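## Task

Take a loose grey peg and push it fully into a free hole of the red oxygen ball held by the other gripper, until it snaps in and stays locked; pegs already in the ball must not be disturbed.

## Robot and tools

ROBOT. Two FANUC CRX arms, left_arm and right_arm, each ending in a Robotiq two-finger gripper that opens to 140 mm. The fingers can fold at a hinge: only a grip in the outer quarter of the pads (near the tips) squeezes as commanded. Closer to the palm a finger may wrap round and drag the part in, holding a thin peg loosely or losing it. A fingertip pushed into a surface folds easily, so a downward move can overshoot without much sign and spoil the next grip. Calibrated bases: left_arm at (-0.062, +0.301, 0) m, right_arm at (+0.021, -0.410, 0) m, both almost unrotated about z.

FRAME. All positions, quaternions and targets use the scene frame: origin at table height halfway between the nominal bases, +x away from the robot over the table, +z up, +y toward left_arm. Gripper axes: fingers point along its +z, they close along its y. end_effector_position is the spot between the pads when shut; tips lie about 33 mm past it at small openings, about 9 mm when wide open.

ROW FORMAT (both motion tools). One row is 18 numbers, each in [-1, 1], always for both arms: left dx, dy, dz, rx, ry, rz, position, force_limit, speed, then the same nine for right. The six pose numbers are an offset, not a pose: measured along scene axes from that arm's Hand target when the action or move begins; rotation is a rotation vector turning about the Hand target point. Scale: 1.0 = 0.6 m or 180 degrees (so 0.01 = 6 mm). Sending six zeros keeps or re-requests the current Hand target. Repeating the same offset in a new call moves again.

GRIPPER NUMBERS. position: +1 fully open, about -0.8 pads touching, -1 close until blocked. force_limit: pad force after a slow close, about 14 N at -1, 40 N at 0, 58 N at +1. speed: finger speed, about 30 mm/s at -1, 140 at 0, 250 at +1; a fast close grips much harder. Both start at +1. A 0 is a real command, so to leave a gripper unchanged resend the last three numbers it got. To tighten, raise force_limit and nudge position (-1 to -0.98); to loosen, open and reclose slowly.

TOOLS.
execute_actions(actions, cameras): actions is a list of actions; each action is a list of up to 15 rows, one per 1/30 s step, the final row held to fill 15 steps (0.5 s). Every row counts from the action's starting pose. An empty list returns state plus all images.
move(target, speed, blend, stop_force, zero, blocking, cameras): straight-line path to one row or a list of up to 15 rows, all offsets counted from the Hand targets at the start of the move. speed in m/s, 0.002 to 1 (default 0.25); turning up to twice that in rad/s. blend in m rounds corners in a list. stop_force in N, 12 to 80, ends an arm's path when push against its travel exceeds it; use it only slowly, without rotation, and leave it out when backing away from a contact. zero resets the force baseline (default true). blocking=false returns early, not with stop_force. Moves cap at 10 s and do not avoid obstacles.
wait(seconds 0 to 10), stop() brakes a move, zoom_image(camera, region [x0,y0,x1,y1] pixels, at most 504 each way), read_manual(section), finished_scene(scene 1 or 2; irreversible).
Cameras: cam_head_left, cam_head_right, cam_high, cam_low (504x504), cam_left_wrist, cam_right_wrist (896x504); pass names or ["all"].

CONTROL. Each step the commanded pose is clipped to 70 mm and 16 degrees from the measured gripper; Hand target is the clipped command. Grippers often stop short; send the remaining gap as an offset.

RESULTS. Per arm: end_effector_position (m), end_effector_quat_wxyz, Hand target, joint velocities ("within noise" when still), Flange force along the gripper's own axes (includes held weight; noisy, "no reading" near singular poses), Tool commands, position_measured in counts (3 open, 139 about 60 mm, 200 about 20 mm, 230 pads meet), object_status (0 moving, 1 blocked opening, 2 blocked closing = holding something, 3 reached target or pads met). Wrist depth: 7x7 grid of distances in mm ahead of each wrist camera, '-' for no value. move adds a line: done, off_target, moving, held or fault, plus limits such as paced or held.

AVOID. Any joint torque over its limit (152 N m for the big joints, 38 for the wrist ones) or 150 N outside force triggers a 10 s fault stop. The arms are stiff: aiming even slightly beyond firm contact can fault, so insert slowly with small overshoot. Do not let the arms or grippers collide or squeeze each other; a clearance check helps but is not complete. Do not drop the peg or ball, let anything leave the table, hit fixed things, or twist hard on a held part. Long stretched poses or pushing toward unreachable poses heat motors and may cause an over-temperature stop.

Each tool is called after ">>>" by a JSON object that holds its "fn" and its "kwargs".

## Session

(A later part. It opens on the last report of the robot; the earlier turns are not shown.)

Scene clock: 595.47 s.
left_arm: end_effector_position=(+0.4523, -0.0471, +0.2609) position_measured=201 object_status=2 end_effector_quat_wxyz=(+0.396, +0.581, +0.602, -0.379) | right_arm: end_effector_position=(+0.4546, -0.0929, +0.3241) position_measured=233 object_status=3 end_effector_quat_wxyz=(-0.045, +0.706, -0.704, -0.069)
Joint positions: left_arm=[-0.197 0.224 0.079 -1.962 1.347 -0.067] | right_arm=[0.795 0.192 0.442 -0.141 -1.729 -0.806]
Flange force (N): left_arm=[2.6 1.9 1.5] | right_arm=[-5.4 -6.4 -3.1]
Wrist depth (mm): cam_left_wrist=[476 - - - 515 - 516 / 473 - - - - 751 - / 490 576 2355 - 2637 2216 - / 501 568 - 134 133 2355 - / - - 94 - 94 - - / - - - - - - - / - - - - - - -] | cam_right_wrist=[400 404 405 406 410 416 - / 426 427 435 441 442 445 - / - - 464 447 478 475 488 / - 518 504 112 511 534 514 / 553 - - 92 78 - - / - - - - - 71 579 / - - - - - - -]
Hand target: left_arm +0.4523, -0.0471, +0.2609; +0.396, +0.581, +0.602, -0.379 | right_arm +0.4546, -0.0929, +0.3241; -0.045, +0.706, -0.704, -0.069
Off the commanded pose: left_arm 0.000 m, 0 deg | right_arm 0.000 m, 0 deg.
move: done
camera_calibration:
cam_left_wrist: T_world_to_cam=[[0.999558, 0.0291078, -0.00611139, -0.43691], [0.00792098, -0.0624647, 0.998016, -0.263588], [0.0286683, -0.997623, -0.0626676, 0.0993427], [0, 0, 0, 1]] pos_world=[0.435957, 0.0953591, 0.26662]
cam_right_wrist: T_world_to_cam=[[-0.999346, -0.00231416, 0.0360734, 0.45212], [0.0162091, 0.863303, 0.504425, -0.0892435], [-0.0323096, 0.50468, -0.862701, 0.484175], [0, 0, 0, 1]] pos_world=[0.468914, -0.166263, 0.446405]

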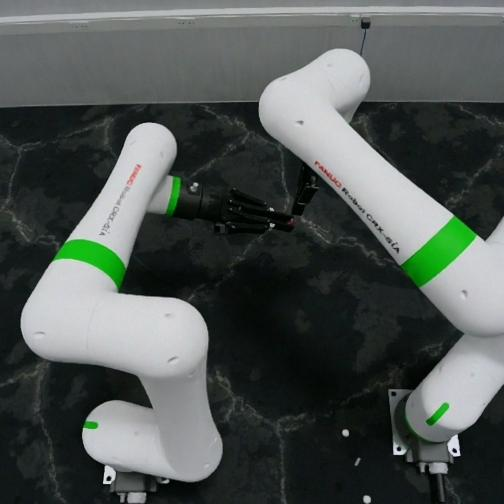

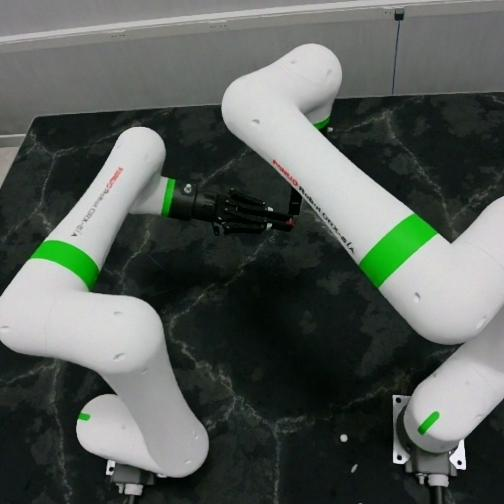

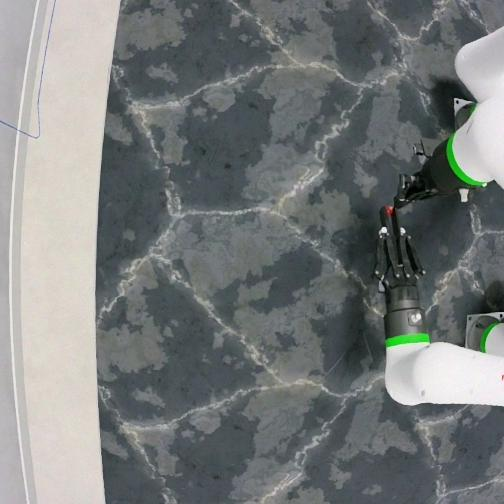

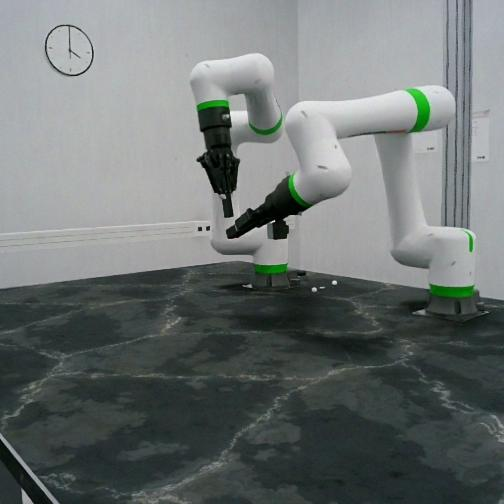

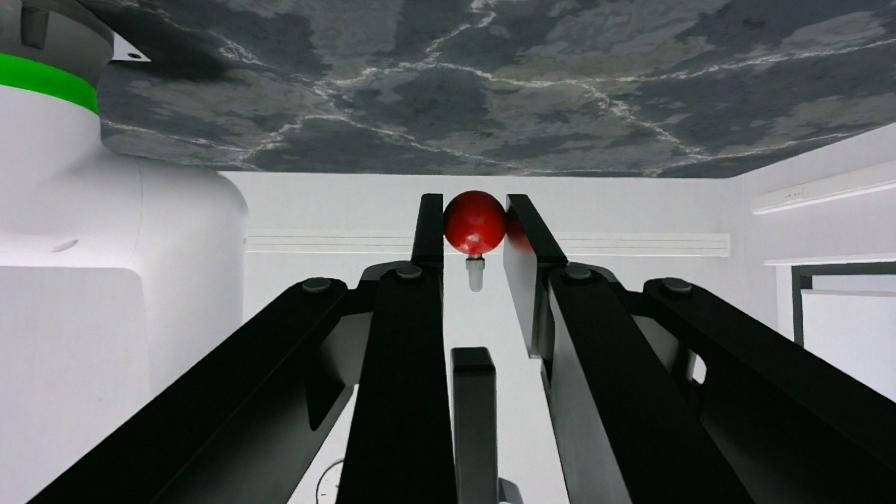

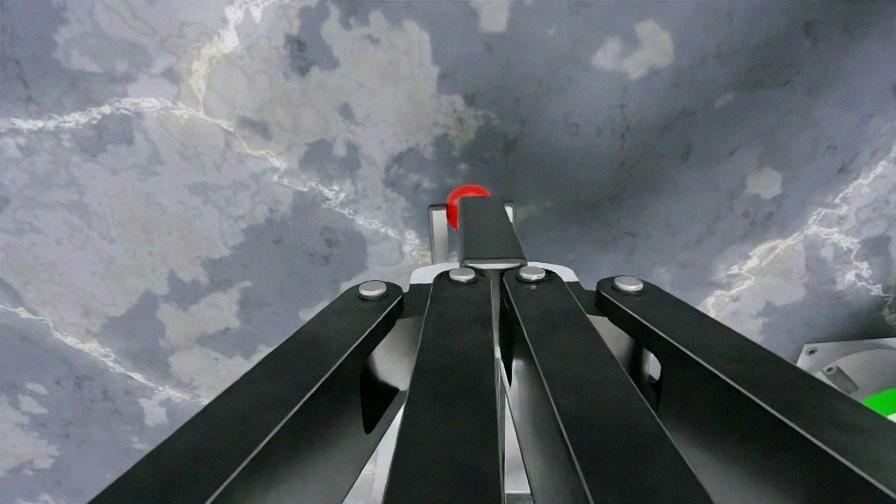

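>>> {"fn": "move", "kwargs": {"target": [[0,0,0,0,0,0,-0.98,1,-1,-0.0012,0.0054,-0.0329,0,0,0,-1,1,0],[0,0,0,0,0,0,-0.98,1,-1,-0.002,0.0092,-0.0559,0,0,0,-1,1,0]], "speed": [0.04,0.006], "stop_force": 40, "cameras": ["cam_right_wrist","cam_left_wrist","cam_low"]}}

>>> {"fn": "zoom_image", "kwargs": {"camera": "cam_left_wrist", "region": [420, 190, 540, 330]}}

>>> {"fn": "zoom_image", "kwargs": {"camera": "cam_low", "region": [210, 190, 260, 240]}}

Scene clock: 611.13 s.
left_arm: end_effector_position=(+0.4522, -0.0471, +0.2609) position_measured=201 object_status=2 end_effector_quat_wxyz=(+0.396, +0.581, +0.602, -0.379) | right_arm: end_effector_position=(+0.4535, -0.0881, +0.2944) position_measured=233 object_status=3 end_effector_quat_wxyz=(-0.045, +0.706, -0.704, -0.069)
Joint positions: left_arm=[-0.197 0.224 0.079 -1.962 1.347 -0.067] | right_arm=[0.804 0.183 0.36 -0.139 -1.656 -0.804]
Flange force (N): left_arm=[48.9 8.3 13.6] | right_arm=[-3.9 -0.2 -48.5]
Wrist depth (mm): cam_left_wrist=[474 535 - - 516 - 520 / 472 - - 747 - 723 - / 486 562 - 1117 - - 1770 / 488 562 2313 134 134 2254 - / - - 93 166 94 - 1680 / - - - - - - - / - - - 174 - - -] | cam_right_wrist=[382 376 383 - 385 388 391 / 399 - 405 408 411 417 417 / - 433 436 441 441 438 452 / - 466 482 119 463 - 512 / 496 487 - 92 78 - - / - - - - - 71 553 / - - - - - - -]
Hand target: left_arm +0.4523, -0.0471, +0.2609; +0.396, +0.581, +0.602, -0.379 | right_arm +0.4535, -0.0881, +0.2944; -0.045, +0.706, -0.704, -0.069 (not the last commanded pose)
Off the commanded pose: left_arm 0.000 m, 0 deg | right_arm 0.004 m, 0 deg.
move: contact (right_arm); path passed 1 of 2 targets
camera_calibration:
cam_left_wrist: T_world_to_cam=[[0.999556, 0.0291192, -0.00631086, -0.436861], [0.0081206, -0.0624562, 0.998015, -0.263569], [0.0286672, -0.997623, -0.0626649, 0.099436], [0, 0, 0, 1]] pos_world=[0.435957, 0.0954591, 0.26652]
cam_right_wrist: T_world_to_cam=[[-0.999358, -0.00225869, 0.0357639, 0.452246], [0.0161024, 0.863277, 0.504474, -0.0784491], [-0.0320136, 0.504726, -0.862686, 0.455907], [0, 0, 0, 1]] pos_world=[0.467814, -0.161363, 0.416706]
Images, in order (width x height): cam_low 504x504, cam_left_wrist 896x504, cam_right_wrist 896x504.

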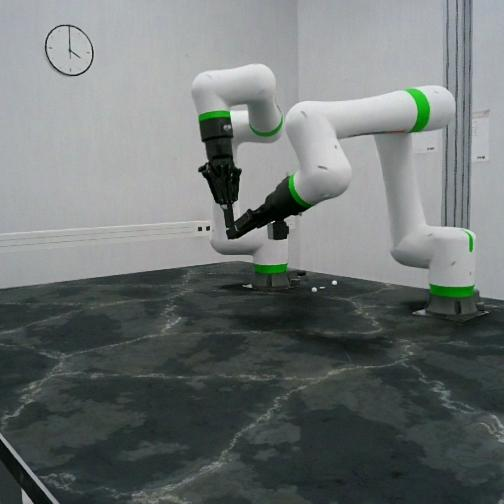

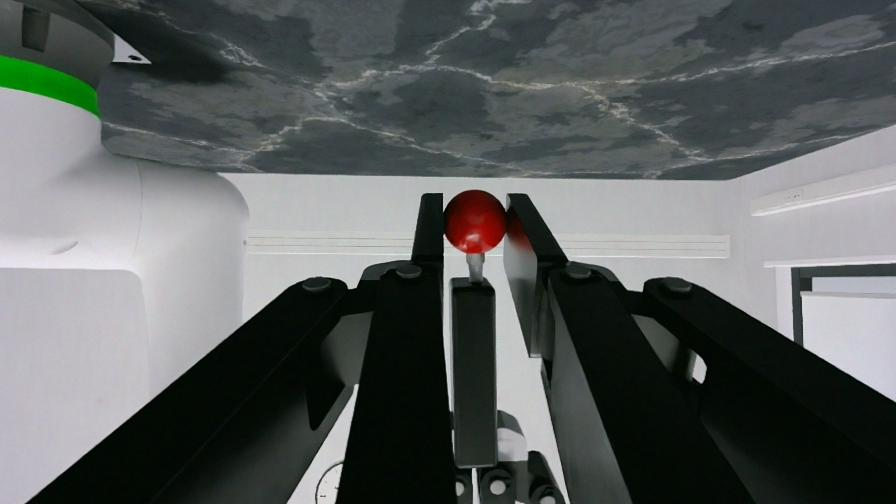

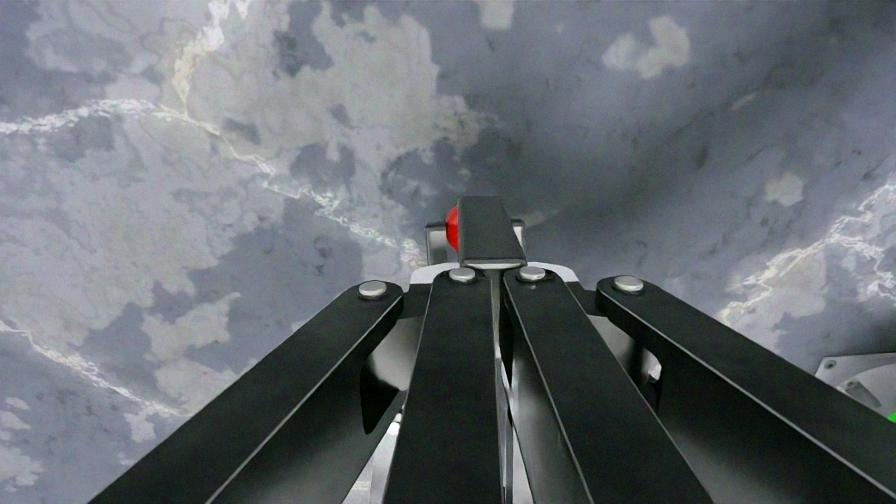

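Scaled by 3.600 from the camera's 896x504 image, which has a finer 1280x720 frame.

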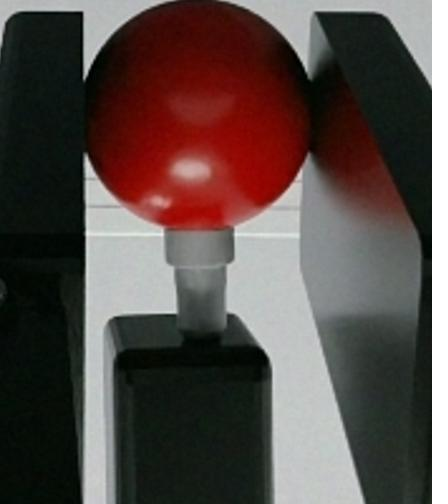

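Scaled by 10.080 from the camera's 504x504 image, which has a finer 720x720 frame.

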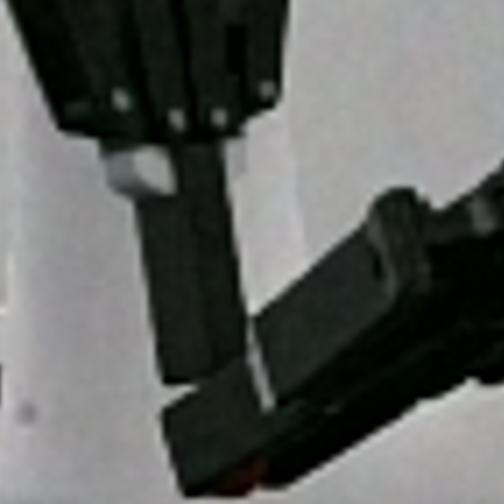

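>>> {"fn": "move", "kwargs": {"target": [0,0,0,0,0,0,-0.98,1,-1,-0.0001,0.0005,-0.0033,0,0,0,-1,1,0], "speed": 0.005, "stop_force": 20, "cameras": ["cam_left_wrist"]}}

>>> {"fn": "zoom_image", "kwargs": {"camera": "cam_left_wrist", "region": [420, 190, 540, 330]}}

>>> {"fn": "move", "kwargs": {"target": [0,0,0,0,0,0,-0.98,1,-1,0.0005,-0.0027,0.0164,0,0,0,-1,1,0], "speed": 0.02, "cameras": ["cam_left_wrist"]}}

>>> {"fn": "zoom_image", "kwargs": {"camera": "cam_left_wrist", "region": [420, 190, 540, 330]}}

Scene clock: 617.20 s.
left_arm: end_effector_position=(+0.4523, -0.0471, +0.2609) position_measured=201 object_status=2 end_effector_quat_wxyz=(+0.396, +0.581, +0.602, -0.379) | right_arm: end_effector_position=(+0.4535, -0.0878, +0.2924) position_measured=233 object_status=3 end_effector_quat_wxyz=(-0.045, +0.706, -0.704, -0.069)
Joint positions: left_arm=[-0.197 0.224 0.079 -1.962 1.347 -0.067] | right_arm=[0.804 0.183 0.355 -0.139 -1.651 -0.803]
Flange force (N): left_arm=[63.7 -5.4 13.8] | right_arm=[0.0 -12.6 -62.8]
Wrist depth (mm): cam_left_wrist=[476 - 526 - 520 - 520 / 476 - - 723 - - - / 488 563 - - - 1819 1884 / 499 561 2313 172 134 2442 1794 / 2235 - 93 166 94 88 - / - - - - - - - / - - - 174 - - -] | cam_right_wrist=[374 377 385 378 383 387 390 / 398 - 405 408 411 417 417 / 434 438 - 427 437 437 452 / 464 - 471 113 176 487 - / 504 - - 92 78 - - / - - - - - 71 555 / - - - - - - -]
Hand target: left_arm +0.4523, -0.0471, +0.2609; +0.396, +0.581, +0.602, -0.379 | right_arm +0.4535, -0.0878, +0.2924; -0.045, +0.706, -0.704, -0.069
Off the commanded pose: left_arm 0.000 m, 0 deg | right_arm 0.000 m, 0 deg.
move: done
camera_calibration:
cam_left_wrist: T_world_to_cam=[[0.999558, 0.0291078, -0.00611139, -0.43691], [0.00792098, -0.0624647, 0.998016, -0.263588], [0.0286683, -0.997623, -0.0626676, 0.0993427], [0, 0, 0, 1]] pos_world=[0.435957, 0.0953591, 0.26662]
Images, in order (width x height): cam_left_wrist 896x504.

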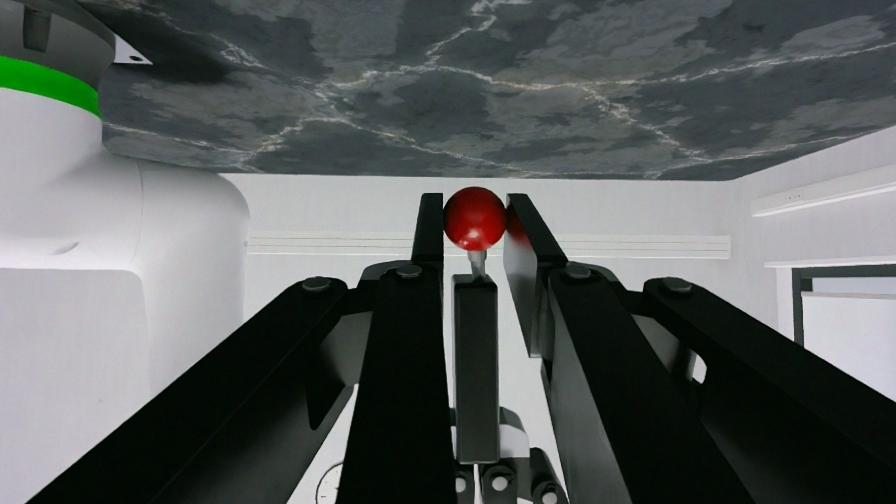

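Scaled by 3.600 from the camera's 896x504 image, which has a finer 1280x720 frame.

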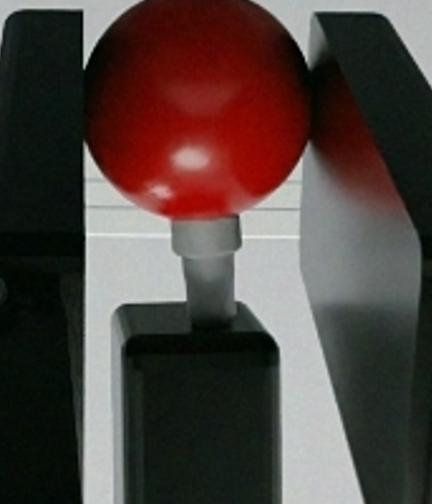

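Scene clock: 618.00 s.
left_arm: end_effector_position=(+0.4523, -0.0471, +0.2610) position_measured=201 object_status=2 end_effector_quat_wxyz=(+0.396, +0.581, +0.602, -0.379) | right_arm: end_effector_position=(+0.4538, -0.0894, +0.3022) position_measured=233 object_status=3 end_effector_quat_wxyz=(-0.045, +0.706, -0.704, -0.069)
Joint positions: left_arm=[-0.197 0.224 0.079 -1.962 1.347 -0.067] | right_arm=[0.802 0.185 0.38 -0.14 -1.675 -0.804]
Flange force (N): left_arm=[3.2 0.1 1.6] | right_arm=[-4.2 -5.7 -1.4]
Wrist depth (mm): cam_left_wrist=[480 - - - - - - / 476 - - 787 745 - - / 484 565 - - 2536 - - / 500 566 2355 170 135 2442 - / 2963 - 94 166 94 - 1897 / - - - - - - - / - - - - - - -] | cam_right_wrist=[- 382 383 389 391 393 395 / 412 410 412 415 - 421 434 / 441 437 445 445 453 446 459 / 469 469 482 119 475 - - / 513 529 - 92 78 - - / - - - - - 71 552 / - - - - - - -]
Hand target: left_arm +0.4523, -0.0471, +0.2609; +0.396, +0.581, +0.602, -0.379 | right_arm +0.4538, -0.0894, +0.3023; -0.045, +0.706, -0.704, -0.069
Off the commanded pose: left_arm 0.000 m, 0 deg | right_arm 0.000 m, 0 deg.
move: done
camera_calibration:
cam_left_wrist: T_world_to_cam=[[0.999558, 0.0291078, -0.00611139, -0.43701], [0.00792098, -0.0624647, 0.998016, -0.263588], [0.0286683, -0.997623, -0.0626676, 0.0993398], [0, 0, 0, 1]] pos_world=[0.436057, 0.0953591, 0.26662]
Images, in order (width x height): cam_left_wrist 896x504.

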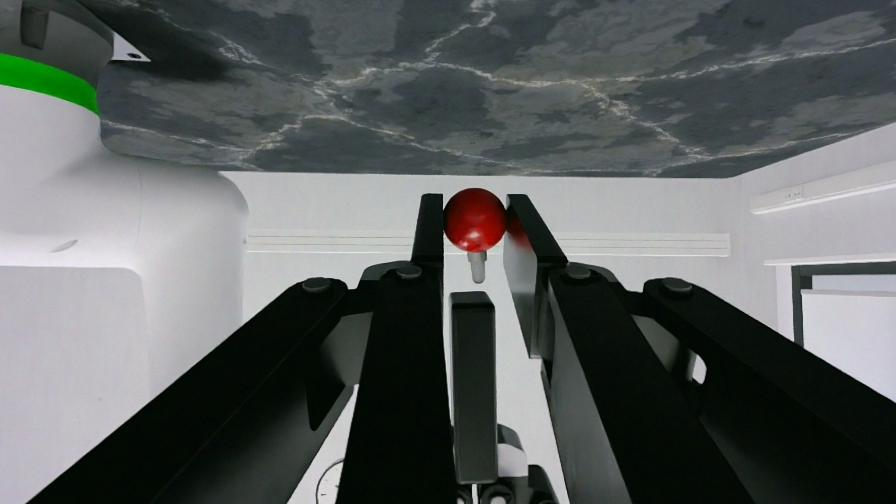

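Scaled by 3.600 from the camera's 896x504 image, which has a finer 1280x720 frame.

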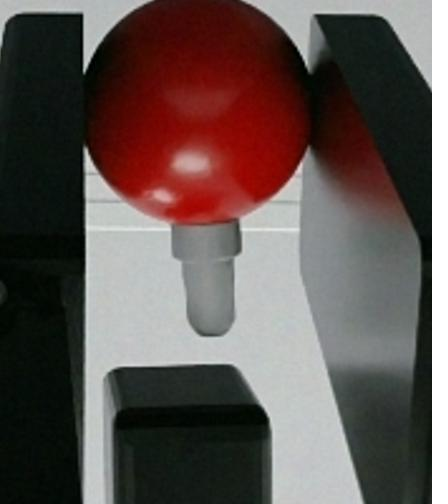

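>>> {"fn": "wait", "kwargs": {"seconds": 0.5, "cameras": ["cam_left_wrist"]}}

>>> {"fn": "zoom_image", "kwargs": {"camera": "cam_left_wrist", "region": [450, 230, 510, 290]}}

Scene clock: 633.57 s.
left_arm: end_effector_position=(+0.4523, -0.0471, +0.2609) position_measured=201 object_status=2 end_effector_quat_wxyz=(+0.396, +0.581, +0.602, -0.379) | right_arm: end_effector_position=(+0.4538, -0.0894, +0.3023) position_measured=233 object_status=3 end_effector_quat_wxyz=(-0.045, +0.706, -0.704, -0.069)
Joint positions: left_arm=[-0.197 0.224 0.079 -1.962 1.347 -0.067] | right_arm=[0.802 0.185 0.381 -0.14 -1.675 -0.804]
Flange force (N): left_arm=[2.5 2.0 1.2] | right_arm=[-4.8 -6.0 -2.3]
Wrist depth (mm): cam_left_wrist=[479 - - 522 - 517 511 / 480 - - 771 - - - / 481 561 - - - - 1579 / 499 560 2127 170 2313 2313 - / 2235 - 94 165 94 94 - / - - - - - - - / - - - - - - -] | cam_right_wrist=[383 383 389 385 401 396 400 / 408 410 419 418 420 423 425 / 442 439 452 457 455 460 468 / 469 479 487 112 478 506 - / 524 511 - 92 78 535 536 / 550 - - - - 71 556 / - - - - - - -]
Hand target: left_arm +0.4523, -0.0471, +0.2609; +0.396, +0.581, +0.602, -0.379 | right_arm +0.4538, -0.0894, +0.3023; -0.045, +0.706, -0.704, -0.069
Tool commands: left_gripper/position=-0.98 left_gripper/force_limit=+1.0 left_gripper/speed=-1.0 right_gripper/position=-1.0 right_gripper/force_limit=+1.0 right_gripper/speed=+0.0
Off the commanded pose: left_arm 0.000 m, 0 deg | right_arm 0.000 m, 0 deg.
wait: 0.50 s; at rest from the start
camera_calibration:
cam_left_wrist: T_world_to_cam=[[0.999558, 0.0291078, -0.00611139, -0.43691], [0.00792098, -0.0624647, 0.998016, -0.263588], [0.0286683, -0.997623, -0.0626676, 0.0993427], [0, 0, 0, 1]] pos_world=[0.435957, 0.0953591, 0.26662]
Images, in order (width x height): cam_left_wrist 896x504.

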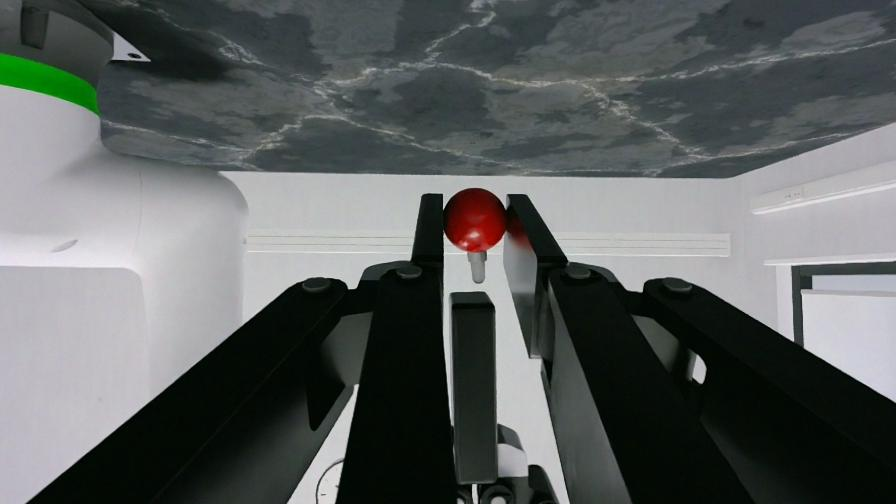

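Scaled by 8.400 from the camera's 896x504 image, which has a finer 1280x720 frame.

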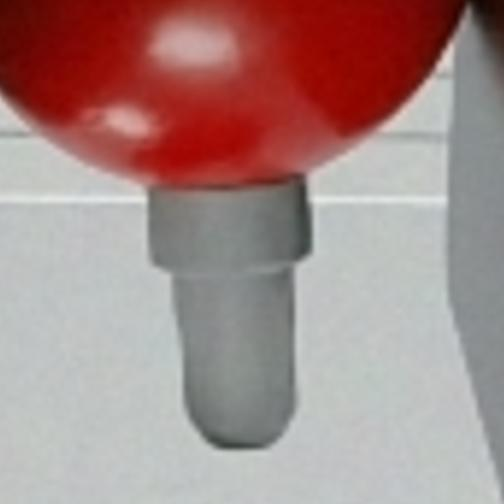

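>>> {"fn": "finished_scene", "kwargs": {"scene": 1}}

The scene is finished: the task was done.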